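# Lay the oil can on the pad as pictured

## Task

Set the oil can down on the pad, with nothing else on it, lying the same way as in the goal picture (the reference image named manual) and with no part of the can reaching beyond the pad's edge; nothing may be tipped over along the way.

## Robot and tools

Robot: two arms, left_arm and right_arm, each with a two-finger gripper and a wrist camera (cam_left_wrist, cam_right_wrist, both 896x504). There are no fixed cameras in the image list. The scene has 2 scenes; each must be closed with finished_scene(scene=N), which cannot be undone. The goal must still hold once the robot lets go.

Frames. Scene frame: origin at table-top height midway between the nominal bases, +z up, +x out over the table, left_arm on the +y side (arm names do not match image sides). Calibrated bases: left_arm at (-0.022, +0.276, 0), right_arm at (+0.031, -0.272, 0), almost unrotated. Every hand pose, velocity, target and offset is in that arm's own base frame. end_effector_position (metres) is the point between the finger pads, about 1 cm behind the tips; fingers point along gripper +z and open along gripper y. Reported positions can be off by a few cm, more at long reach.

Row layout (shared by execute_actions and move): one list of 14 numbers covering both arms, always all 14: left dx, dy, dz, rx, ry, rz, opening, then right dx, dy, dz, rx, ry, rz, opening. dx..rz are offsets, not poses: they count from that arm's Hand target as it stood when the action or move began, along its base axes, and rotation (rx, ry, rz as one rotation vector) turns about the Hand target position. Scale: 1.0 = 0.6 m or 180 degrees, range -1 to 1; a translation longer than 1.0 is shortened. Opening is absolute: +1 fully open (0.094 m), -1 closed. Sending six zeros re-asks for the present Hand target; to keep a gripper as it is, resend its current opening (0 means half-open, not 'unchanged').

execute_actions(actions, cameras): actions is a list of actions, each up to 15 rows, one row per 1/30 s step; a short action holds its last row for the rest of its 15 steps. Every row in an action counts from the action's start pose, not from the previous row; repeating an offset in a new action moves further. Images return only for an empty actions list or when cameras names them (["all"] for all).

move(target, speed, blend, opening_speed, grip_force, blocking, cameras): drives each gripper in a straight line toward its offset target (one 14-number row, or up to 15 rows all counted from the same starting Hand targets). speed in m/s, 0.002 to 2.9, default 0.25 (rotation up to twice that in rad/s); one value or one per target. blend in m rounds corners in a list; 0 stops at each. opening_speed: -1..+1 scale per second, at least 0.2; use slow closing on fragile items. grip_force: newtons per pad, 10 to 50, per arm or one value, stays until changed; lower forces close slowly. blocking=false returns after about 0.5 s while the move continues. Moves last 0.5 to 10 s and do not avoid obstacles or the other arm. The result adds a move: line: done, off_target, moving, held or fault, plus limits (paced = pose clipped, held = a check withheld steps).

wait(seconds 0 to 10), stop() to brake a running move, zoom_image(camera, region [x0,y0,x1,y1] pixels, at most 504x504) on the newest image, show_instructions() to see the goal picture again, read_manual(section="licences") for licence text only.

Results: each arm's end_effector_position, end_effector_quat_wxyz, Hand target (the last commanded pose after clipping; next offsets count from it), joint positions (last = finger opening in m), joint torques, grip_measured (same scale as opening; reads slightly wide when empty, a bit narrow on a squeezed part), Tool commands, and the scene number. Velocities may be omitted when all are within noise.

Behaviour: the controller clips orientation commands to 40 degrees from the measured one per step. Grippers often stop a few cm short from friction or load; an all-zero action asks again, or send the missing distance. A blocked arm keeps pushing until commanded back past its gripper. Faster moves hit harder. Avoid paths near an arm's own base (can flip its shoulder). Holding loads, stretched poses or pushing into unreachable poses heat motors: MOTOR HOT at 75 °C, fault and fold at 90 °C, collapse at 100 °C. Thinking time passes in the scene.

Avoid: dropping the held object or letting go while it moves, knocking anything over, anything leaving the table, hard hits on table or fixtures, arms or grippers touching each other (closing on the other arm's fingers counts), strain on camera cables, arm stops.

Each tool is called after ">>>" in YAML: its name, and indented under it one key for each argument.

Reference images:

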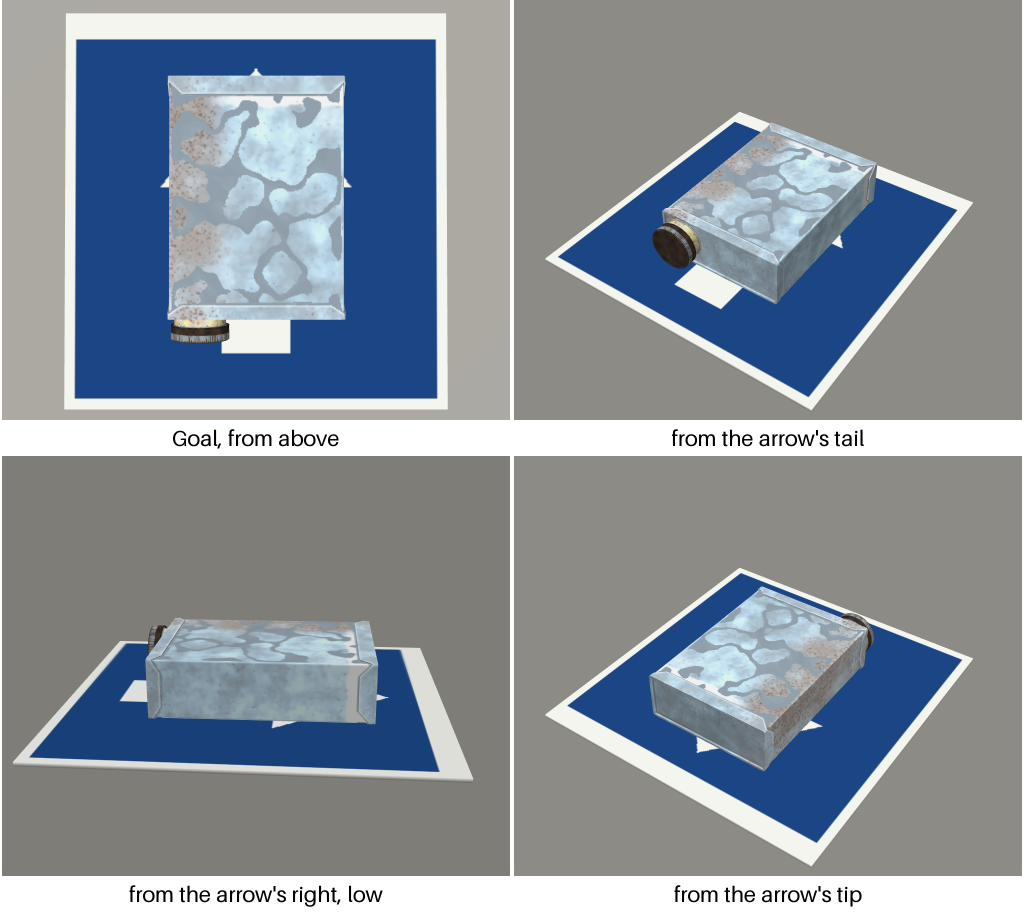

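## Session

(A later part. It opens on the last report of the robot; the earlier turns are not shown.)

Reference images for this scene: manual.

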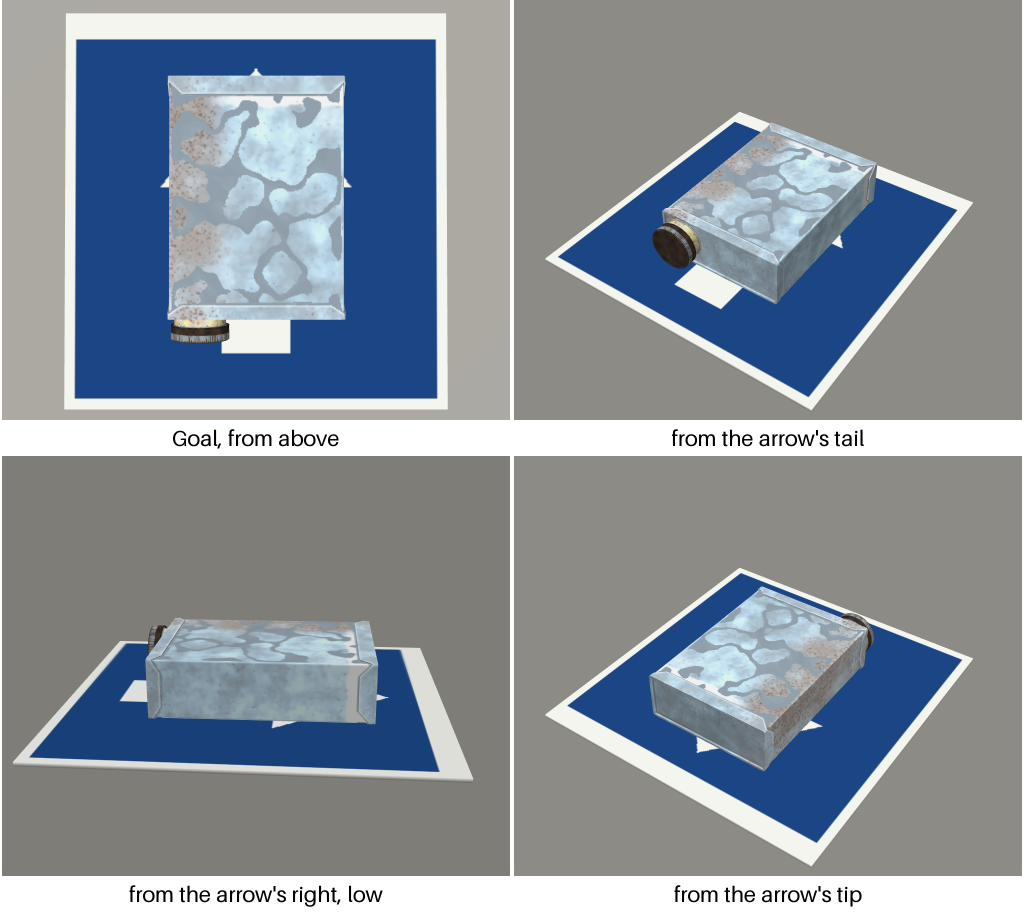

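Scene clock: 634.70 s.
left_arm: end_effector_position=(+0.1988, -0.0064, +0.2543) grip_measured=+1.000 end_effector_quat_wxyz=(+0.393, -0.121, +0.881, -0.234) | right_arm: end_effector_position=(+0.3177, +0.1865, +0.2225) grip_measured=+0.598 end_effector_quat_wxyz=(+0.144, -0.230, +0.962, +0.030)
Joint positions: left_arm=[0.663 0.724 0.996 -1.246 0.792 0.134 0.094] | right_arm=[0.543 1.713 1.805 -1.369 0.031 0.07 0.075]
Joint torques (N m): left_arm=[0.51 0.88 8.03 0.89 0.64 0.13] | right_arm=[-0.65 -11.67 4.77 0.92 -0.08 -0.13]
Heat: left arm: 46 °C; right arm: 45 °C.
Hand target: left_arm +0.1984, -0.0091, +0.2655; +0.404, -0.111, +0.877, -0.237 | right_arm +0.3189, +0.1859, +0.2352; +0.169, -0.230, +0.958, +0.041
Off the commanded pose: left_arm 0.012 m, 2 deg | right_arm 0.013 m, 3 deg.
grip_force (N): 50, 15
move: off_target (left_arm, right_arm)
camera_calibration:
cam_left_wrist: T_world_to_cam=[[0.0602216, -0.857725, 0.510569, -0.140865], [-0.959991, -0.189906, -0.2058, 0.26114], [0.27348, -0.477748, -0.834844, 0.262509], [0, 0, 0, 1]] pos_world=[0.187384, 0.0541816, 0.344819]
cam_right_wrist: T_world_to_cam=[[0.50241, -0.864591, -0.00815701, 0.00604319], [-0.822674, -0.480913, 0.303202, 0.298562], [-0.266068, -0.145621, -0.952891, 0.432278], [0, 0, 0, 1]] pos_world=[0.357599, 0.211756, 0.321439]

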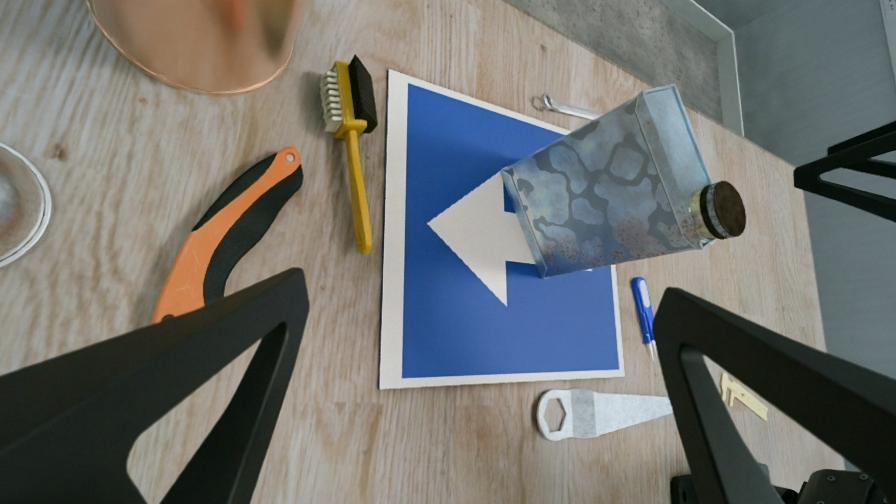

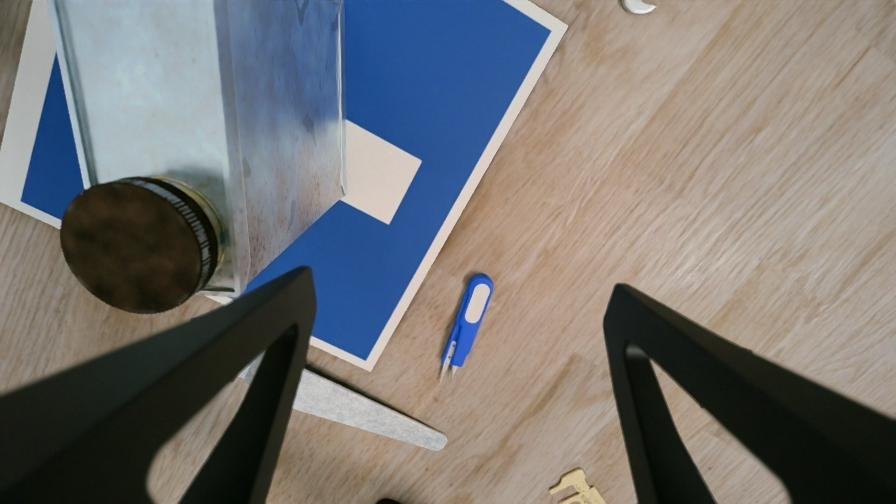

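>>> move:
  target: [0, 0, 0, 0, 0, 0, 1, -0.0355, 0.0762, 0.03, 0.1168, -0.0386, 0.4926, 0.6]
  speed: 0.25
  cameras: ["all"]

Scene clock: 659.33 s.
left_arm: end_effector_position=(+0.1988, -0.0064, +0.2543) grip_measured=+1.000 end_effector_quat_wxyz=(+0.393, -0.121, +0.881, -0.234) | right_arm: end_effector_position=(+0.2985, +0.2295, +0.2524) grip_measured=+0.598 end_effector_quat_wxyz=(-0.245, +0.787, -0.516, -0.234)
Joint positions: left_arm=[0.663 0.724 0.996 -1.246 0.792 0.134 0.094] | right_arm=[0.346 1.857 1.978 -1.557 -0.681 -1.588 0.075]
Joint torques (N m): left_arm=[0.53 0.9 8.03 0.89 0.63 0.13] | right_arm=[-0.36 -7.79 5.79 0.26 -0.75 -0.13]
Heat: left arm: 46 °C; right arm: 46 °C.
Hand target: left_arm +0.1984, -0.0091, +0.2655; +0.404, -0.111, +0.877, -0.237 | right_arm +0.2976, +0.2317, +0.2532; -0.180, +0.800, -0.493, -0.291
Off the commanded pose: left_arm 0.012 m, 2 deg | right_arm 0.002 m, 10 deg.
joint sent to its limit (right arm) — joint 4 (wrist pitch), lower limit. The joint targets are off in orientation, not in position.
grip_force (N): 50, 15
move: off_target (left_arm, right_arm)
camera_calibration:
cam_left_wrist: T_world_to_cam=[[0.0602216, -0.857725, 0.510569, -0.140865], [-0.959991, -0.189906, -0.2058, 0.26114], [0.27348, -0.477748, -0.834844, 0.262509], [0, 0, 0, 1]] pos_world=[0.187384, 0.0541816, 0.344819]
cam_right_wrist: T_world_to_cam=[[0.902317, 0.404148, 0.149961, -0.397367], [0.417004, -0.906499, -0.0660849, 0.115133], [0.109232, 0.122164, -0.986481, 0.297005], [0, 0, 0, 1]] pos_world=[0.278097, 0.22868, 0.360188]

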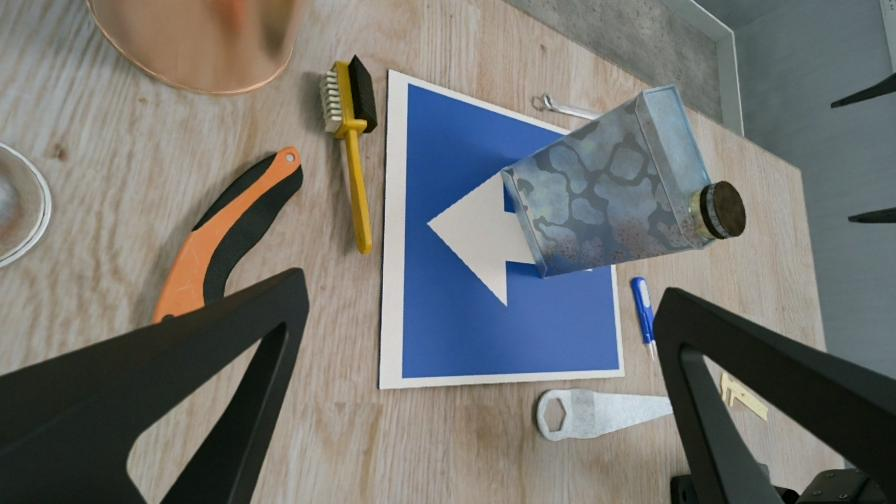

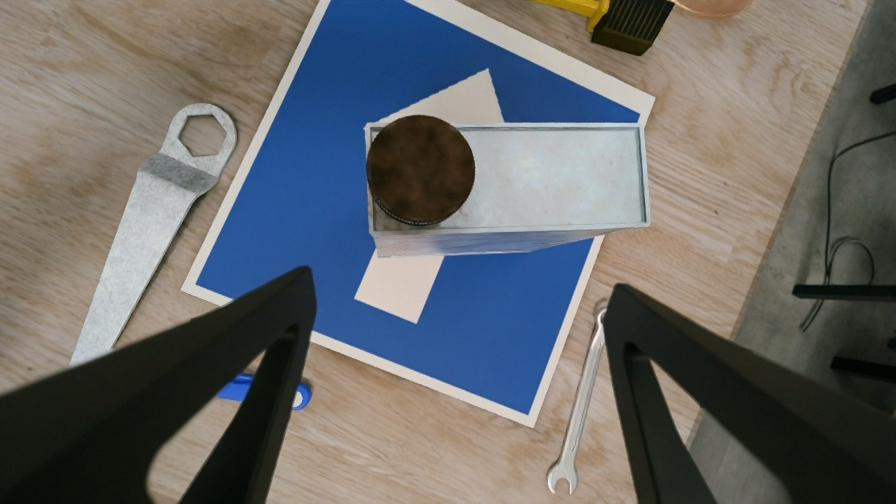

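>>> move:
  target: [0, 0, 0, 0, 0, 0, 1, -0.0227, 0.0413, -0.0657, 0, 0, 0, 0.6]
  speed: 0.12
  cameras: ["all"]

Scene clock: 669.40 s.
left_arm: end_effector_position=(+0.1988, -0.0064, +0.2543) grip_measured=+1.000 end_effector_quat_wxyz=(+0.393, -0.121, +0.881, -0.234) | right_arm: end_effector_position=(+0.2896, +0.2544, +0.2162) grip_measured=+0.598 end_effector_quat_wxyz=(-0.195, +0.800, -0.499, -0.270)
Joint positions: left_arm=[0.663 0.724 0.996 -1.246 0.792 0.134 0.094] | right_arm=[0.42 1.954 1.967 -1.558 -0.679 -1.598 0.075]
Joint torques (N m): left_arm=[0.51 0.88 8.05 0.89 0.64 0.13] | right_arm=[0.31 -9.35 4.55 0.09 -0.59 -0.13]
Heat: left arm: 46 °C; right arm: 44 °C.
Hand target: left_arm +0.1984, -0.0091, +0.2655; +0.404, -0.111, +0.877, -0.237 | right_arm +0.2840, +0.2564, +0.2137; -0.180, +0.800, -0.493, -0.291
Off the commanded pose: left_arm 0.012 m, 2 deg | right_arm 0.006 m, 3 deg.
joint sent to its limit (right arm) — joint 4 (wrist pitch), lower limit. The joint targets still meet the commanded pose.
grip_force (N): 50, 15
move: off_target (left_arm, right_arm)
camera_calibration:
cam_left_wrist: T_world_to_cam=[[0.0602216, -0.857725, 0.510569, -0.140865], [-0.959991, -0.189906, -0.2058, 0.26114], [0.27348, -0.477748, -0.834844, 0.262509], [0, 0, 0, 1]] pos_world=[0.187384, 0.0541816, 0.344819]
cam_right_wrist: T_world_to_cam=[[0.875699, 0.480448, 0.0481779, -0.383604], [0.482801, -0.872745, -0.0722465, 0.112769], [0.0073363, 0.0865266, -0.996223, 0.299856], [0, 0, 0, 1]] pos_world=[0.279276, 0.256775, 0.325351]

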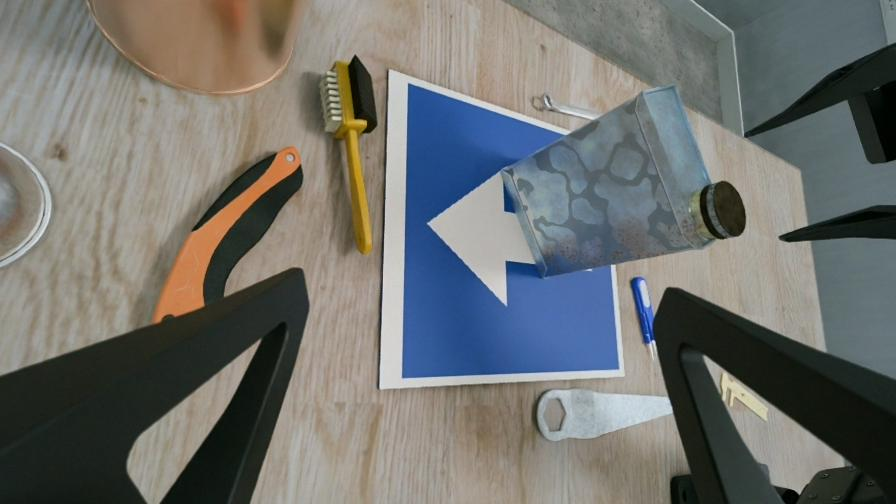

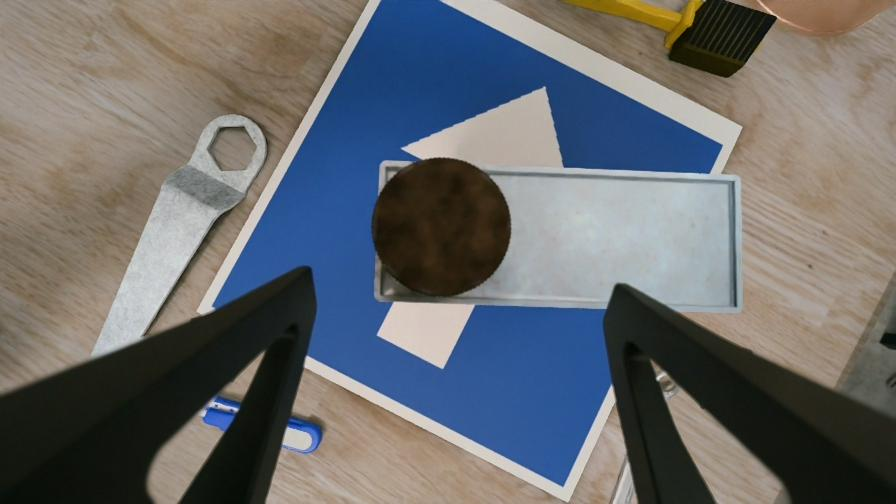

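>>> move:
  target: [0, 0, 0, 0, 0, 0, 1, -0.025, 0.0352, -0.0478, 0, 0, 0, 0.6]
  speed: 0.08
  cameras: ["all"]

Scene clock: 677.73 s.
left_arm: end_effector_position=(+0.1988, -0.0064, +0.2543) grip_measured=+1.000 end_effector_quat_wxyz=(+0.393, -0.121, +0.881, -0.234) | right_arm: end_effector_position=(+0.2721, +0.2762, +0.1846) grip_measured=+0.598 end_effector_quat_wxyz=(-0.179, +0.800, -0.492, -0.293)
Joint positions: left_arm=[0.663 0.724 0.996 -1.246 0.792 0.134 0.094] | right_arm=[0.486 1.945 1.818 -1.431 -0.7 -1.548 0.075]
Joint torques (N m): left_arm=[0.53 0.91 8.05 0.89 0.63 0.13] | right_arm=[0.58 -11.62 3.59 0.4 -0.37 0.15]
Heat: left arm: 46 °C; right arm: 43 °C.
Hand target: left_arm +0.1984, -0.0091, +0.2655; +0.404, -0.111, +0.877, -0.237 | right_arm +0.2690, +0.2775, +0.1851; -0.180, +0.800, -0.493, -0.291
Off the commanded pose: left_arm 0.012 m, 2 deg | right_arm 0.003 m, 0 deg.
grip_force (N): 50, 15
move: off_target (left_arm)
camera_calibration:
cam_left_wrist: T_world_to_cam=[[0.0602216, -0.857725, 0.510569, -0.140865], [-0.959991, -0.189906, -0.2058, 0.26114], [0.27348, -0.477748, -0.834844, 0.262509], [0, 0, 0, 1]] pos_world=[0.187384, 0.0541816, 0.344819]
cam_right_wrist: T_world_to_cam=[[0.862827, 0.505471, 0.00534392, -0.372868], [0.503586, -0.858596, -0.0959865, 0.13284], [-0.0439301, 0.0855109, -0.995368, 0.280724], [0, 0, 0, 1]] pos_world=[0.267156, 0.278525, 0.294167]

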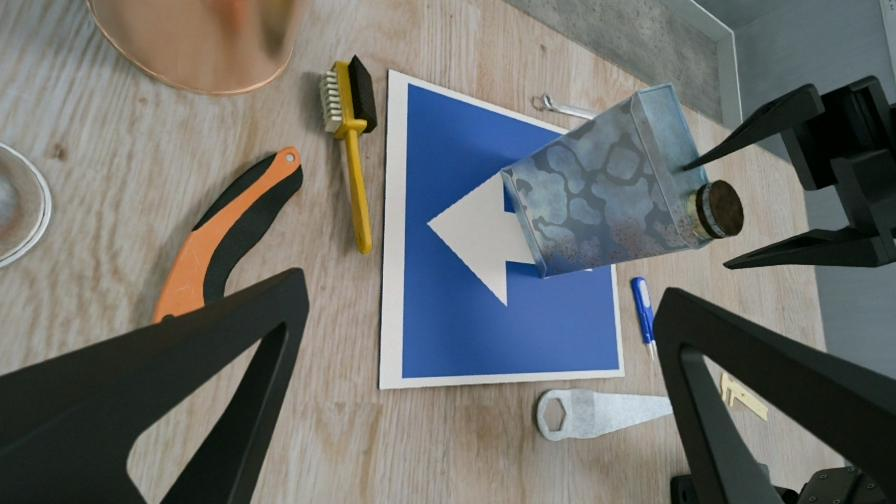

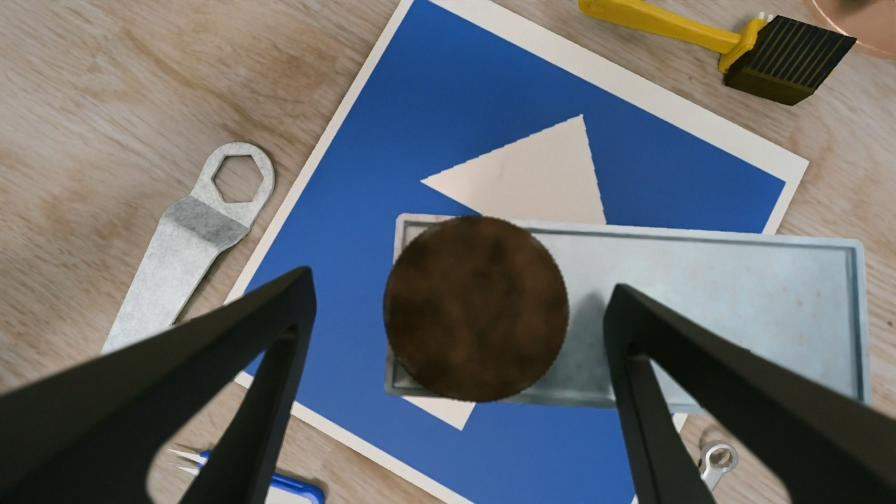

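>>> move:
  target: [0, 0, 0, 0, 0, 0, 1, 0.008, 0.007, 0.004, 0, 0, 0, 0.6]
  speed: 0.05
  cameras: ["cam_right_wrist"]

Scene clock: 686.20 s.
left_arm: end_effector_position=(+0.1988, -0.0064, +0.2543) grip_measured=+1.000 end_effector_quat_wxyz=(+0.393, -0.121, +0.881, -0.234) | right_arm: end_effector_position=(+0.2727, +0.2769, +0.1854) grip_measured=+0.598 end_effector_quat_wxyz=(-0.177, +0.800, -0.495, -0.288)
Joint positions: left_arm=[0.663 0.724 0.996 -1.246 0.792 0.134 0.094] | right_arm=[0.49 1.945 1.825 -1.431 -0.691 -1.537 0.075]
Joint torques (N m): left_arm=[0.51 0.9 8.03 0.88 0.64 0.13] | right_arm=[0.7 -9.46 6.49 0.25 -0.45 0.06]
Heat: left arm: 46 °C; right arm: 46 °C.
Hand target: left_arm +0.1984, -0.0091, +0.2655; +0.404, -0.111, +0.877, -0.237 | right_arm +0.2738, +0.2818, +0.1875; -0.180, +0.800, -0.493, -0.291
Off the commanded pose: left_arm 0.012 m, 2 deg | right_arm 0.005 m, 0 deg.
grip_force (N): 50, 15
move: off_target (left_arm)
camera_calibration:
cam_right_wrist: T_world_to_cam=[[0.865181, 0.501432, 0.00528201, -0.373191], [0.499938, -0.861688, -0.0869276, 0.133322], [-0.0390368, 0.0778488, -0.996201, 0.282389], [0, 0, 0, 1]] pos_world=[0.267249, 0.280028, 0.294877]
Images, in order (width x height): cam_right_wrist 896x504.

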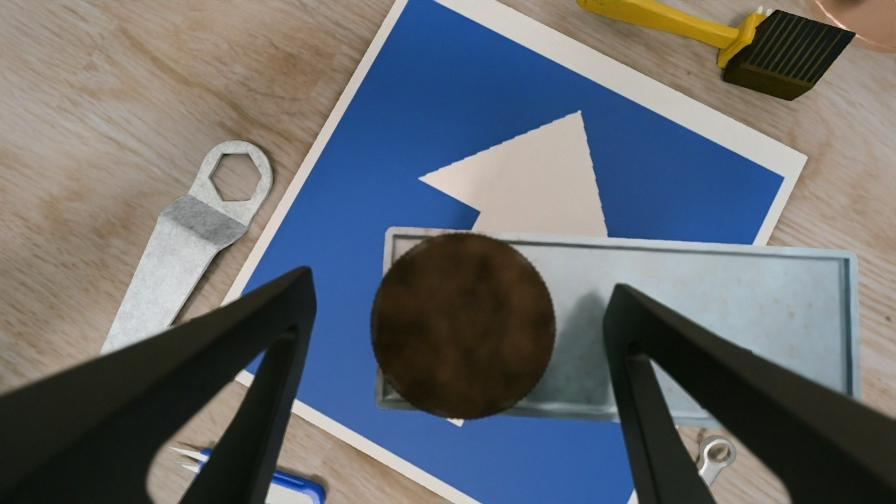

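>>> move:
  target: [0, 0, 0, 0, 0, 0, 1, 0, 0, 0, 0, 0, 0, -0.2]
  grip_force: [50, 12]
  opening_speed: 0.4
  cameras: ["all"]

Scene clock: 708.87 s.
left_arm: end_effector_position=(+0.1988, -0.0064, +0.2543) grip_measured=+1.000 end_effector_quat_wxyz=(+0.393, -0.121, +0.881, -0.234) | right_arm: end_effector_position=(+0.2729, +0.2766, +0.1851) grip_measured=-0.111 end_effector_quat_wxyz=(-0.177, +0.800, -0.495, -0.288)
Joint positions: left_arm=[0.663 0.724 0.996 -1.246 0.792 0.134 0.094] | right_arm=[0.49 1.945 1.825 -1.431 -0.688 -1.535 0.042]
Joint torques (N m): left_arm=[0.51 0.91 8.02 0.89 0.64 0.13] | right_arm=[0.57 -9.51 6.43 0.28 -0.51 0.06]
Heat: left arm: 46 °C; right arm: 46 °C.
Hand target: left_arm +0.1984, -0.0091, +0.2655; +0.404, -0.111, +0.877, -0.237 | right_arm +0.2738, +0.2817, +0.1875; -0.180, +0.800, -0.493, -0.291
Off the commanded pose: left_arm 0.012 m, 2 deg | right_arm 0.006 m, 1 deg.
grip_force (N): 50, 12
move: off_target (left_arm)
camera_calibration:
cam_left_wrist: T_world_to_cam=[[0.0602216, -0.857725, 0.510569, -0.140865], [-0.959991, -0.189906, -0.2058, 0.26114], [0.27348, -0.477748, -0.834844, 0.262509], [0, 0, 0, 1]] pos_world=[0.187384, 0.0541816, 0.344819]
cam_right_wrist: T_world_to_cam=[[0.865797, 0.500377, 0.00423349, -0.372923], [0.498894, -0.862513, -0.0847153, 0.133056], [-0.0387382, 0.0754583, -0.996396, 0.282746], [0, 0, 0, 1]] pos_world=[0.267448, 0.28003, 0.294578]

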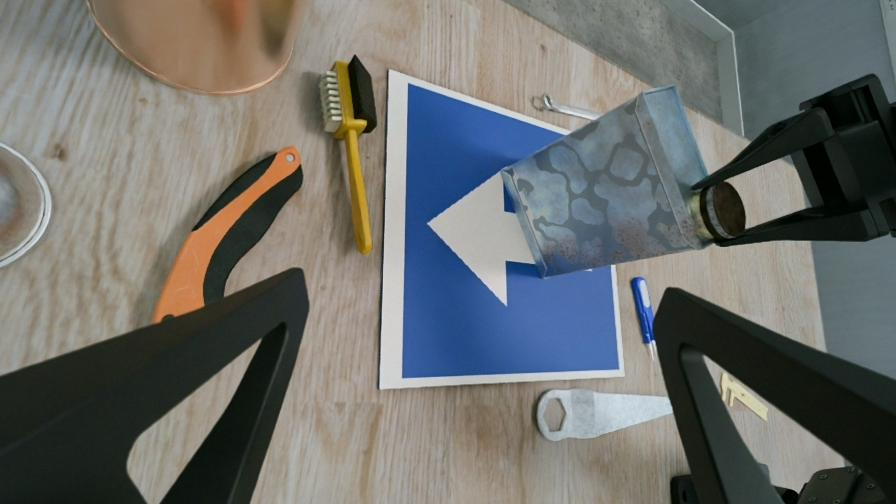

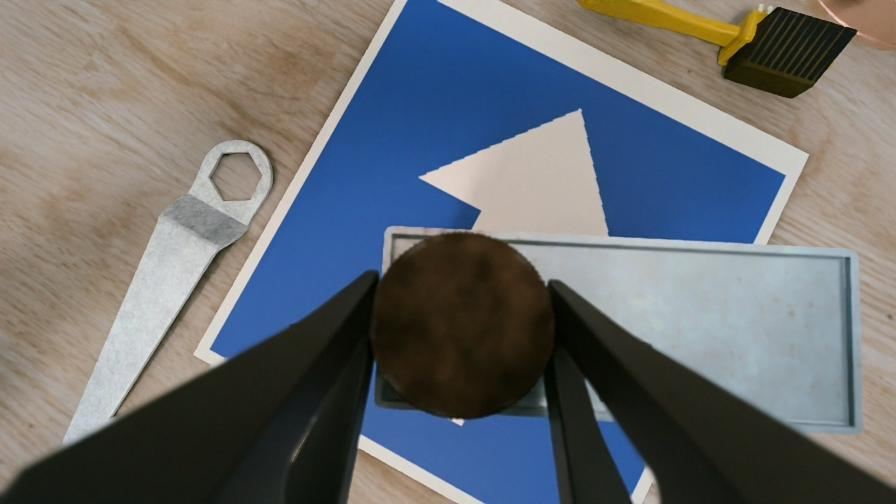

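>>> move:
  target:
    - [0, 0, 0, 0, 0, 0, 1, 0.0240, -0.0477, 0.0005, 0, 0, 0, -0.2]
    - [0, 0, 0, 0, 0, 0, 1, 0.0473, -0.0942, -0.007, 0, 0, 0, -0.2]
  speed: 0.08
  blend: 0.01
  cameras: ["all"]

Scene clock: 719.30 s.
left_arm: end_effector_position=(+0.1988, -0.0064, +0.2543) grip_measured=+1.000 end_effector_quat_wxyz=(+0.393, -0.121, +0.881, -0.234) | right_arm: end_effector_position=(+0.3004, +0.2236, +0.1823) grip_measured=-0.112 end_effector_quat_wxyz=(-0.178, +0.799, -0.498, -0.285)
Joint positions: left_arm=[0.663 0.724 0.996 -1.246 0.792 0.134 0.094] | right_arm=[0.33 1.992 1.88 -1.56 -0.679 -1.733 0.042]
Joint torques (N m): left_arm=[0.51 0.9 8.03 0.89 0.63 0.13] | right_arm=[-0.12 -9.05 6.57 -0.07 -0.53 -0.19]
Heat: left arm: 46 °C; right arm: 46 °C.
Hand target: left_arm +0.1984, -0.0091, +0.2655; +0.404, -0.111, +0.877, -0.237 | right_arm +0.3023, +0.2251, +0.1832; -0.180, +0.800, -0.493, -0.291
Off the commanded pose: left_arm 0.012 m, 2 deg | right_arm 0.003 m, 1 deg.
grip_force (N): 50, 12
move: off_target (left_arm)
camera_calibration:
cam_left_wrist: T_world_to_cam=[[0.0602216, -0.857725, 0.510569, -0.140865], [-0.959991, -0.189906, -0.2058, 0.26114], [0.27348, -0.477748, -0.834844, 0.262509], [0, 0, 0, 1]] pos_world=[0.187384, 0.0541816, 0.344819]
cam_right_wrist: T_world_to_cam=[[0.869382, 0.494089, 0.00719127, -0.370383], [0.492967, -0.866221, -0.0815174, 0.075314], [-0.0340476, 0.0744148, -0.996646, 0.283834], [0, 0, 0, 1]] pos_world=[0.294541, 0.227119, 0.291685]

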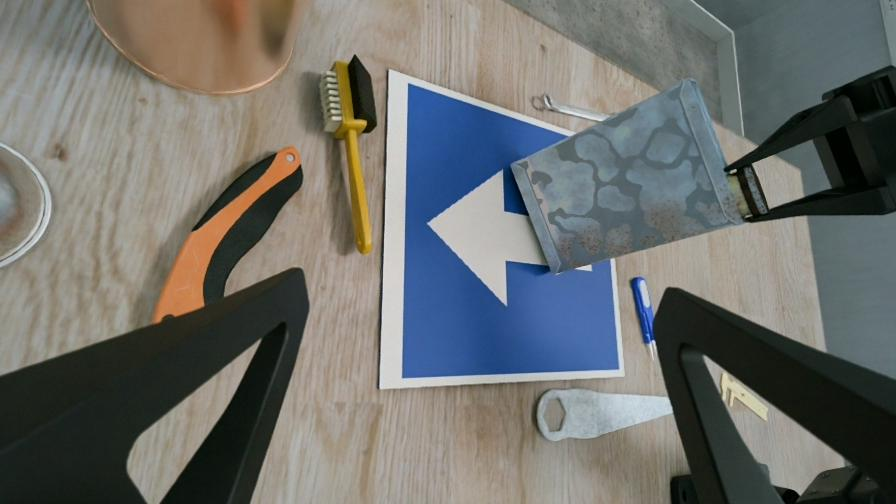

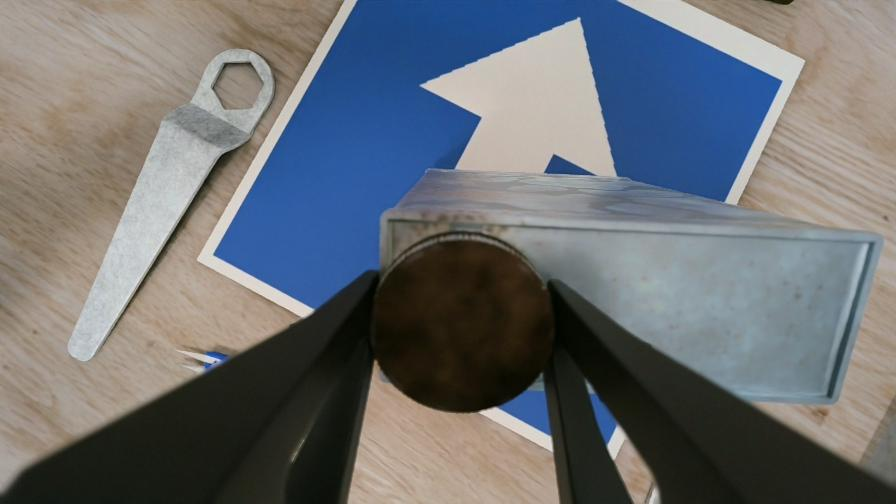

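>>> move:
  target:
    - [0, 0, 0, 0, 0, 0, 1, 0.0238, -0.0473, -0.0128, 0, 0, 0, -0.2]
    - [0, 0, 0, 0, 0, 0, 1, 0.0441, -0.0877, -0.0413, 0, 0, 0, -0.2]
    - [0, 0, 0, 0, 0, 0, 1, 0.0644, -0.1281, -0.0715, 0, 0, 0, -0.2]
  speed: 0.08
  blend: 0.01
  cameras: ["all"]

Scene clock: 730.70 s.
left_arm: end_effector_position=(+0.1988, -0.0064, +0.2543) grip_measured=+1.000 end_effector_quat_wxyz=(+0.393, -0.121, +0.881, -0.234) | right_arm: end_effector_position=(+0.3419, +0.1457, +0.1421) grip_measured=-0.112 end_effector_quat_wxyz=(-0.185, +0.800, -0.504, -0.267)
Joint positions: left_arm=[0.663 0.724 0.996 -1.246 0.792 0.134 0.094] | right_arm=[0.111 2.091 1.872 -1.572 -0.629 -1.978 0.042]
Joint torques (N m): left_arm=[0.51 0.88 8.02 0.89 0.64 0.13] | right_arm=[-0.14 -10.21 4.48 -0.13 -0.59 -0.23]
Heat: left arm: 47 °C; right arm: 44 °C.
Hand target: left_arm +0.1984, -0.0091, +0.2655; +0.404, -0.111, +0.877, -0.237 | right_arm +0.3408, +0.1484, +0.1404; -0.180, +0.800, -0.493, -0.291
Off the commanded pose: left_arm 0.012 m, 2 deg | right_arm 0.003 m, 3 deg.
joint sent to its limit (right arm) — joint 4 (wrist pitch), lower limit. The joint targets still meet the commanded pose.
grip_force (N): 50, 12
move: off_target (left_arm, right_arm)
camera_calibration:
cam_left_wrist: T_world_to_cam=[[0.0602216, -0.857725, 0.510569, -0.140865], [-0.959991, -0.189906, -0.2058, 0.26114], [0.27348, -0.477748, -0.834844, 0.262509], [0, 0, 0, 1]] pos_world=[0.187384, 0.0541816, 0.344819]
cam_right_wrist: T_world_to_cam=[[0.878088, 0.477508, 0.0307918, -0.371651], [0.4785, -0.876325, -0.055605, -0.0130595], [0.000431749, 0.0635599, -0.997978, 0.241014], [0, 0, 0, 1]] pos_world=[0.332487, 0.150703, 0.251244]

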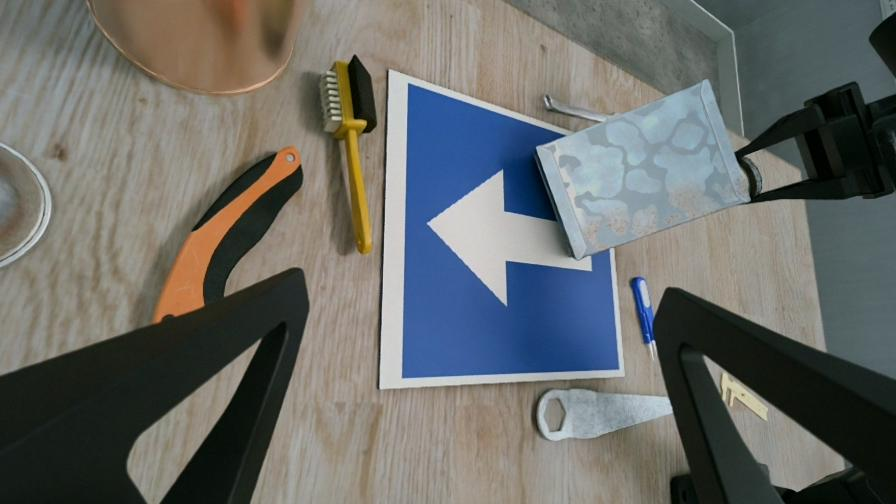

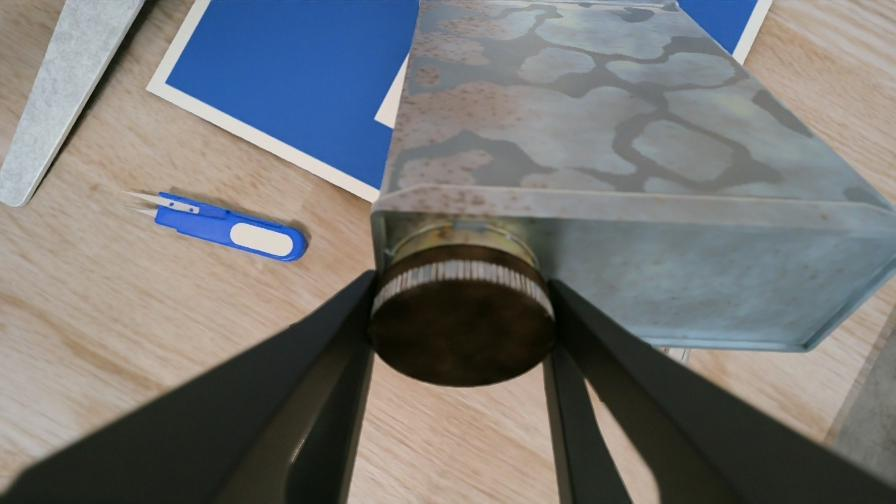

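>>> move:
  target:
    - [0, 0, 0, 0, 0, 0, 1, 0.0185, -0.038, -0.0532, 0, 0, 0, -0.2]
    - [0, 0, 0, 0, 0, 0, 1, 0.0335, -0.0678, -0.115, 0, 0, 0, -0.2]
  speed: 0.08
  blend: 0.01
  cameras: ["all"]

Scene clock: 756.00 s.
left_arm: end_effector_position=(+0.1988, -0.0064, +0.2543) grip_measured=+1.000 end_effector_quat_wxyz=(+0.393, -0.121, +0.881, -0.234) | right_arm: end_effector_position=(+0.3596, +0.1065, +0.0735) grip_measured=-0.112 end_effector_quat_wxyz=(-0.165, +0.799, -0.507, -0.276)
Joint positions: left_arm=[0.663 0.724 0.996 -1.246 0.792 0.134 0.094] | right_arm=[0.018 2.235 1.823 -1.479 -0.581 -2.089 0.042]
Joint torques (N m): left_arm=[0.51 0.91 8.03 0.89 0.63 0.13] | right_arm=[-0.59 -11.25 4.19 -0.25 -0.57 -0.11]
Heat: left arm: 47 °C; right arm: 47 °C.
Hand target: left_arm +0.1984, -0.0091, +0.2655; +0.404, -0.111, +0.877, -0.237 | right_arm +0.3610, +0.1076, +0.0714; -0.180, +0.800, -0.493, -0.291
Off the commanded pose: left_arm 0.012 m, 2 deg | right_arm 0.003 m, 3 deg.
joint sent to its limit (right arm) — joint 6 (wrist roll), lower limit. The joint targets still meet the commanded pose.
grip_force (N): 50, 12
move: off_target (left_arm, right_arm)
camera_calibration:
cam_left_wrist: T_world_to_cam=[[0.0602216, -0.857725, 0.510569, -0.140865], [-0.959991, -0.189906, -0.2058, 0.26114], [0.27348, -0.477748, -0.834844, 0.262509], [0, 0, 0, 1]] pos_world=[0.187384, 0.0541816, 0.344819]
cam_right_wrist: T_world_to_cam=[[0.874493, 0.484911, -0.011093, -0.362661], [0.483777, -0.873639, -0.0521052, -0.0621027], [-0.0349577, 0.0401991, -0.99858, 0.190317], [0, 0, 0, 1]] pos_world=[0.353841, 0.113952, 0.182788]

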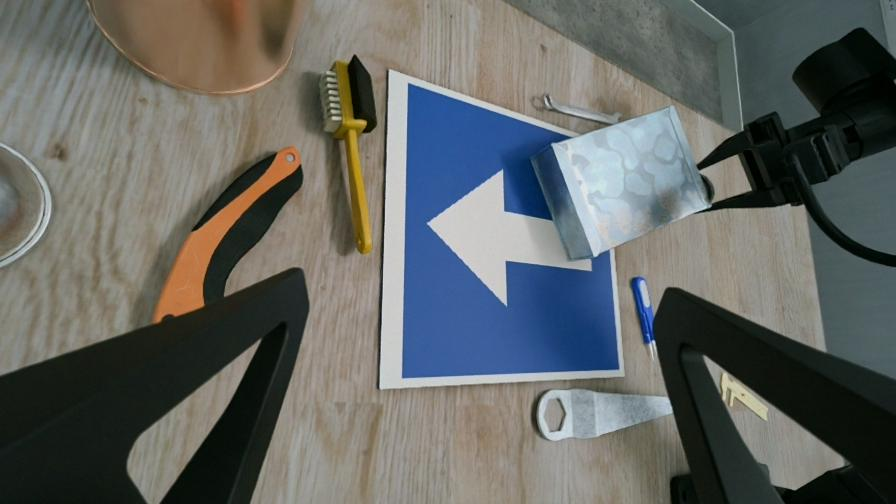

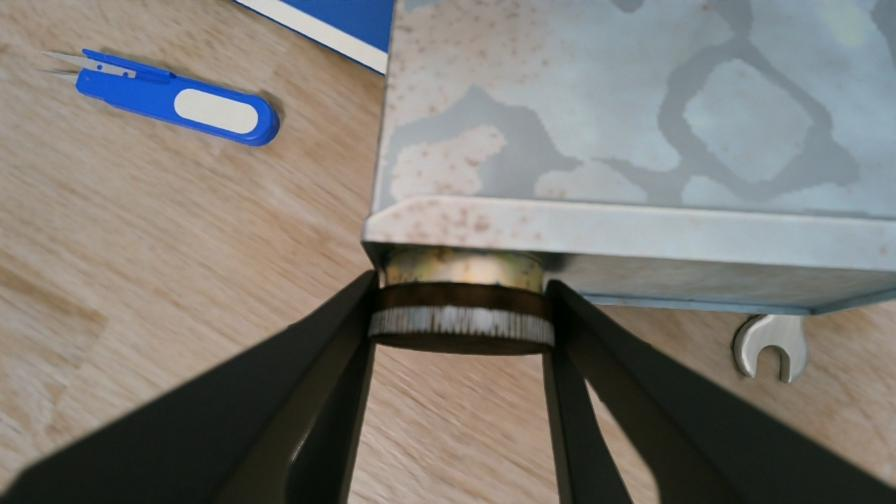

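>>> move:
  target:
    - [0, 0, 0, 0, 0, 0, 1, -0.0748, 0.1488, 0.0033, 0, 0, 0, -0.2]
    - [0, 0, 0, 0, 0, 0, 1, -0.1693, 0.2342, 0.0033, 0, 0, -0.1472, -0.2]
  speed: 0.08
  blend: 0.02
  grip_force: [50, 40]
  cameras: ["all"]

Scene clock: 781.87 s.
left_arm: end_effector_position=(+0.1988, -0.0064, +0.2543) grip_measured=+1.000 end_effector_quat_wxyz=(+0.393, -0.121, +0.881, -0.234) | right_arm: end_effector_position=(+0.2575, +0.2427, +0.0602) grip_measured=-0.136 end_effector_quat_wxyz=(-0.219, +0.667, -0.670, -0.240)
Joint positions: left_arm=[0.663 0.724 0.996 -1.246 0.792 0.134 0.094] | right_arm=[0.462 1.672 0.972 -0.565 -0.597 -1.008 0.041]
Joint torques (N m): left_arm=[0.53 0.88 8.03 0.88 0.64 0.13] | right_arm=[0.36 -11.02 4.79 0.9 -0.5 0.13]
Heat: left arm: 47 °C; right arm: 49 °C.
Hand target: left_arm +0.1984, -0.0091, +0.2655; +0.404, -0.111, +0.877, -0.237 | right_arm +0.2594, +0.2482, +0.0734; -0.242, +0.666, -0.663, -0.242
Off the commanded pose: left_arm 0.012 m, 2 deg | right_arm 0.014 m, 3 deg.
grip_force (N): 50, 40
move: off_target (left_arm, right_arm)
camera_calibration:
cam_left_wrist: T_world_to_cam=[[0.0602216, -0.857725, 0.510569, -0.140865], [-0.959991, -0.189906, -0.2058, 0.26114], [0.27348, -0.477748, -0.834844, 0.262509], [0, 0, 0, 1]] pos_world=[0.187384, 0.0541816, 0.344819]
cam_right_wrist: T_world_to_cam=[[0.997459, 0.0664138, -0.0258003, -0.268787], [0.0647819, -0.996116, -0.0596361, 0.243588], [-0.0296607, 0.0578132, -0.997887, 0.16221], [0, 0, 0, 1]] pos_world=[0.257135, 0.251115, 0.169459]

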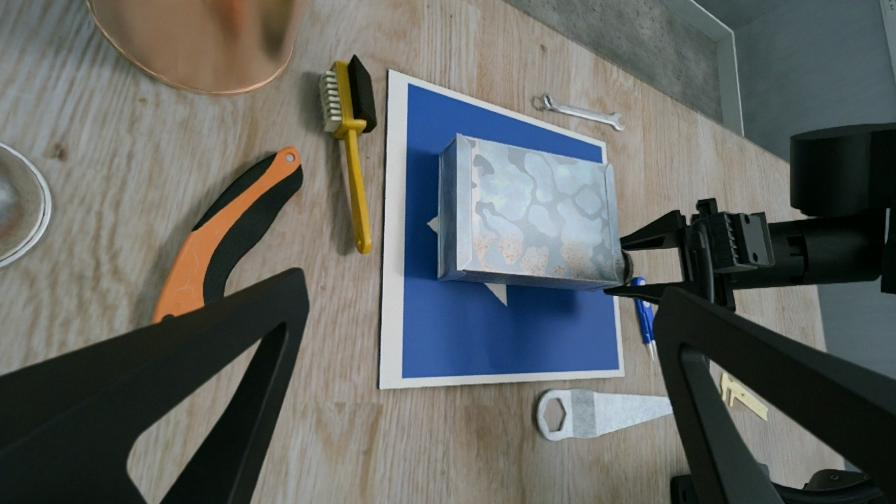

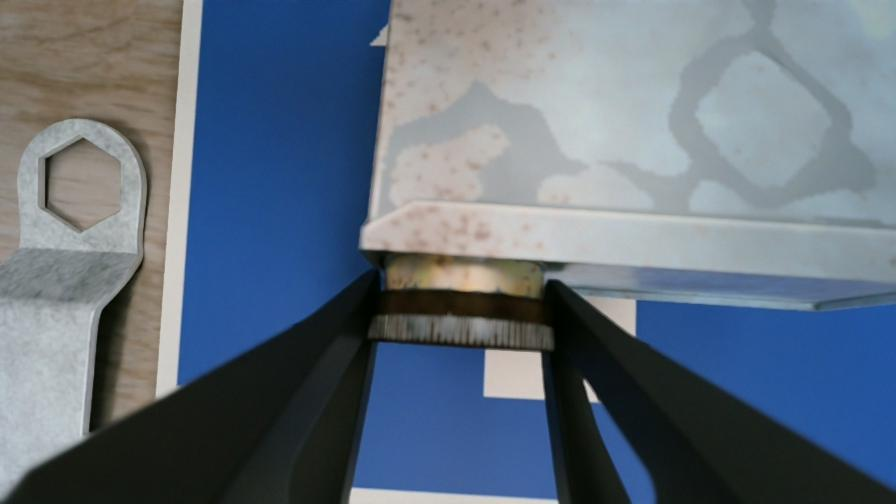

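>>> move:
  target: [0, 0, 0, 0, 0, 0, 1, 0, -0.0167, -0.055, 0, 0, 0, -0.2]
  speed: 0.04
  grip_force: [50, 12]
  cameras: ["all"]

Scene clock: 789.83 s.
left_arm: end_effector_position=(+0.1988, -0.0064, +0.2543) grip_measured=+1.000 end_effector_quat_wxyz=(+0.393, -0.121, +0.881, -0.234) | right_arm: end_effector_position=(+0.2565, +0.2355, +0.0394) grip_measured=-0.122 end_effector_quat_wxyz=(-0.230, +0.666, -0.670, -0.233)
Joint positions: left_arm=[0.663 0.724 0.996 -1.246 0.792 0.134 0.094] | right_arm=[0.445 1.681 0.883 -0.448 -0.595 -1.02 0.041]
Joint torques (N m): left_arm=[0.53 0.88 8.05 0.88 0.64 0.13] | right_arm=[-0.75 -6.98 4.55 0.95 -0.62 -0.11]
Heat: left arm: 47 °C; right arm: 48 °C.
Hand target: left_arm +0.1984, -0.0091, +0.2655; +0.404, -0.111, +0.877, -0.237 | right_arm +0.2595, +0.2382, +0.0405; -0.242, +0.666, -0.663, -0.242
Off the commanded pose: left_arm 0.012 m, 2 deg | right_arm 0.004 m, 2 deg.
grip_force (N): 50, 12
move: off_target (left_arm)
camera_calibration:
cam_left_wrist: T_world_to_cam=[[0.0602216, -0.857725, 0.510569, -0.140865], [-0.959991, -0.189906, -0.2058, 0.26114], [0.27348, -0.477748, -0.834844, 0.262509], [0, 0, 0, 1]] pos_world=[0.187384, 0.0541816, 0.344819]
cam_right_wrist: T_world_to_cam=[[0.998292, 0.0584205, -0.000675165, -0.267265], [0.0582548, -0.996208, -0.0646175, 0.237106], [-0.00444759, 0.0644678, -0.99791, 0.13383], [0, 0, 0, 1]] pos_world=[0.253591, 0.243193, 0.148691]

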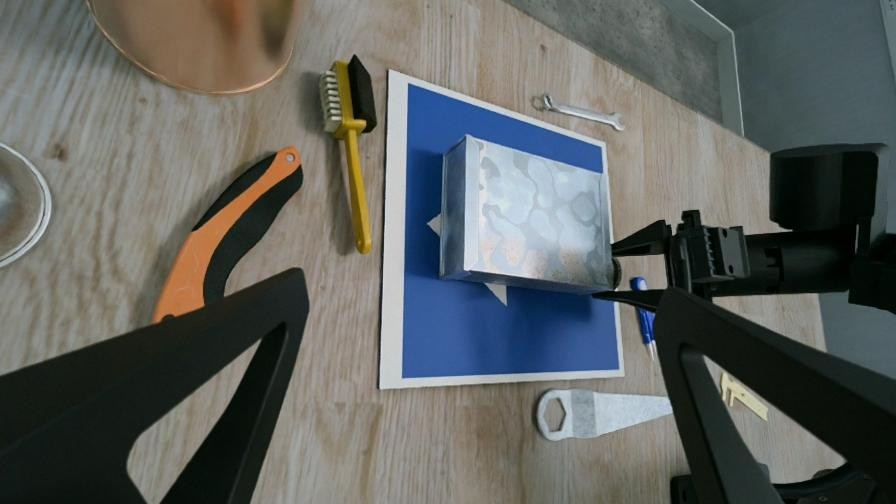

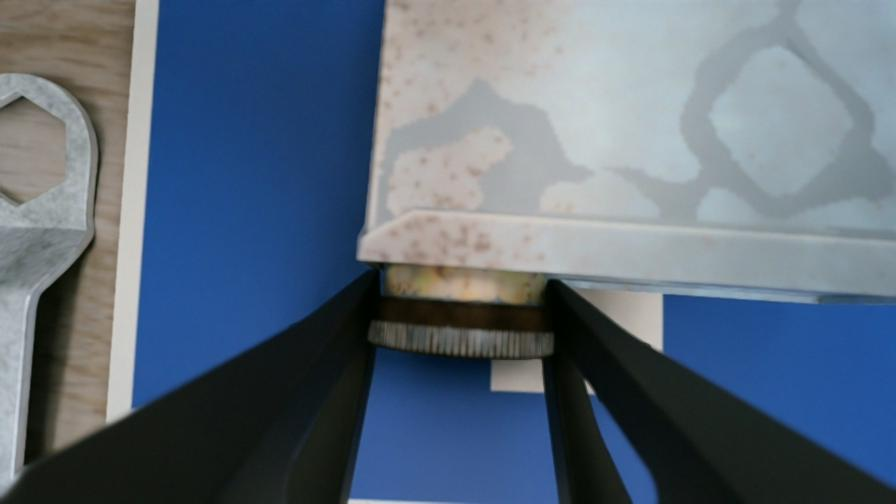

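>>> move:
  target: [0, 0, 0, 0, 0, 0, 1, 0, -0.003, -0.026, 0, 0, 0, -0.2]
  speed: 0.03
  grip_force: [50, 12]
  cameras: ["all"]

Scene clock: 793.87 s.
left_arm: end_effector_position=(+0.1988, -0.0064, +0.2543) grip_measured=+1.000 end_effector_quat_wxyz=(+0.393, -0.121, +0.881, -0.234) | right_arm: end_effector_position=(+0.2587, +0.2359, +0.0287) grip_measured=-0.122 end_effector_quat_wxyz=(-0.239, +0.667, -0.665, -0.236)
Joint positions: left_arm=[0.663 0.724 0.996 -1.246 0.792 0.134 0.094] | right_arm=[0.438 1.708 0.854 -0.381 -0.607 -1.028 0.041]
Joint torques (N m): left_arm=[0.53 0.9 8.02 0.89 0.63 0.13] | right_arm=[-0.65 -6.35 4.05 0.95 -0.53 -0.08]
Heat: left arm: 47 °C; right arm: 47 °C.
Hand target: left_arm +0.1984, -0.0091, +0.2655; +0.404, -0.111, +0.877, -0.237 | right_arm +0.2594, +0.2363, +0.0248; -0.242, +0.666, -0.663, -0.242
Off the commanded pose: left_arm 0.012 m, 2 deg | right_arm 0.004 m, 1 deg.
grip_force (N): 50, 12
move: off_target (left_arm)
camera_calibration:
cam_left_wrist: T_world_to_cam=[[0.0602216, -0.857725, 0.510569, -0.140865], [-0.959991, -0.189906, -0.2058, 0.26114], [0.27348, -0.477748, -0.834844, 0.262509], [0, 0, 0, 1]] pos_world=[0.187384, 0.0541816, 0.344819]
cam_right_wrist: T_world_to_cam=[[0.998053, 0.0614078, 0.0108948, -0.270441], [0.062083, -0.994882, -0.0797223, 0.235848], [0.00594346, 0.0802434, -0.996758, 0.116822], [0, 0, 0, 1]] pos_world=[0.254578, 0.241874, 0.138192]

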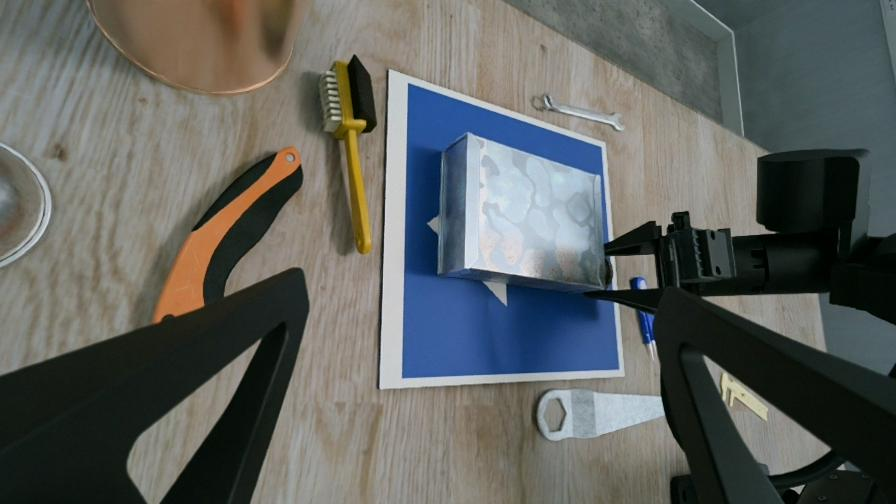

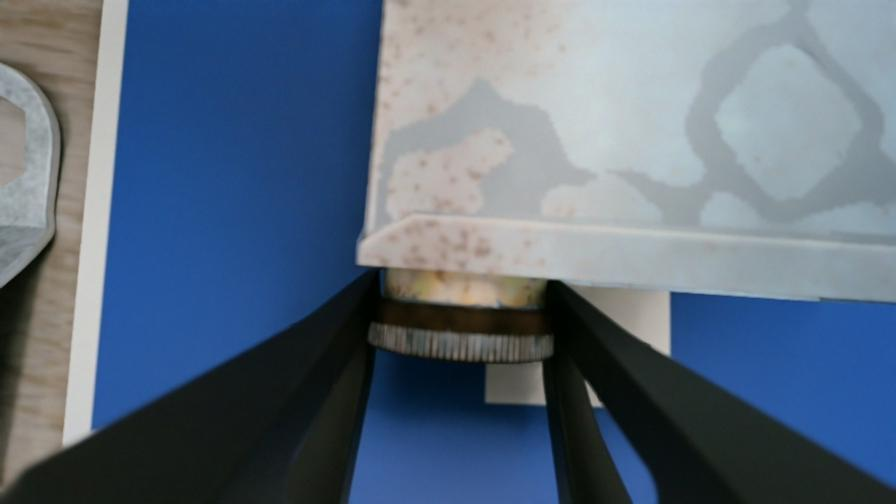

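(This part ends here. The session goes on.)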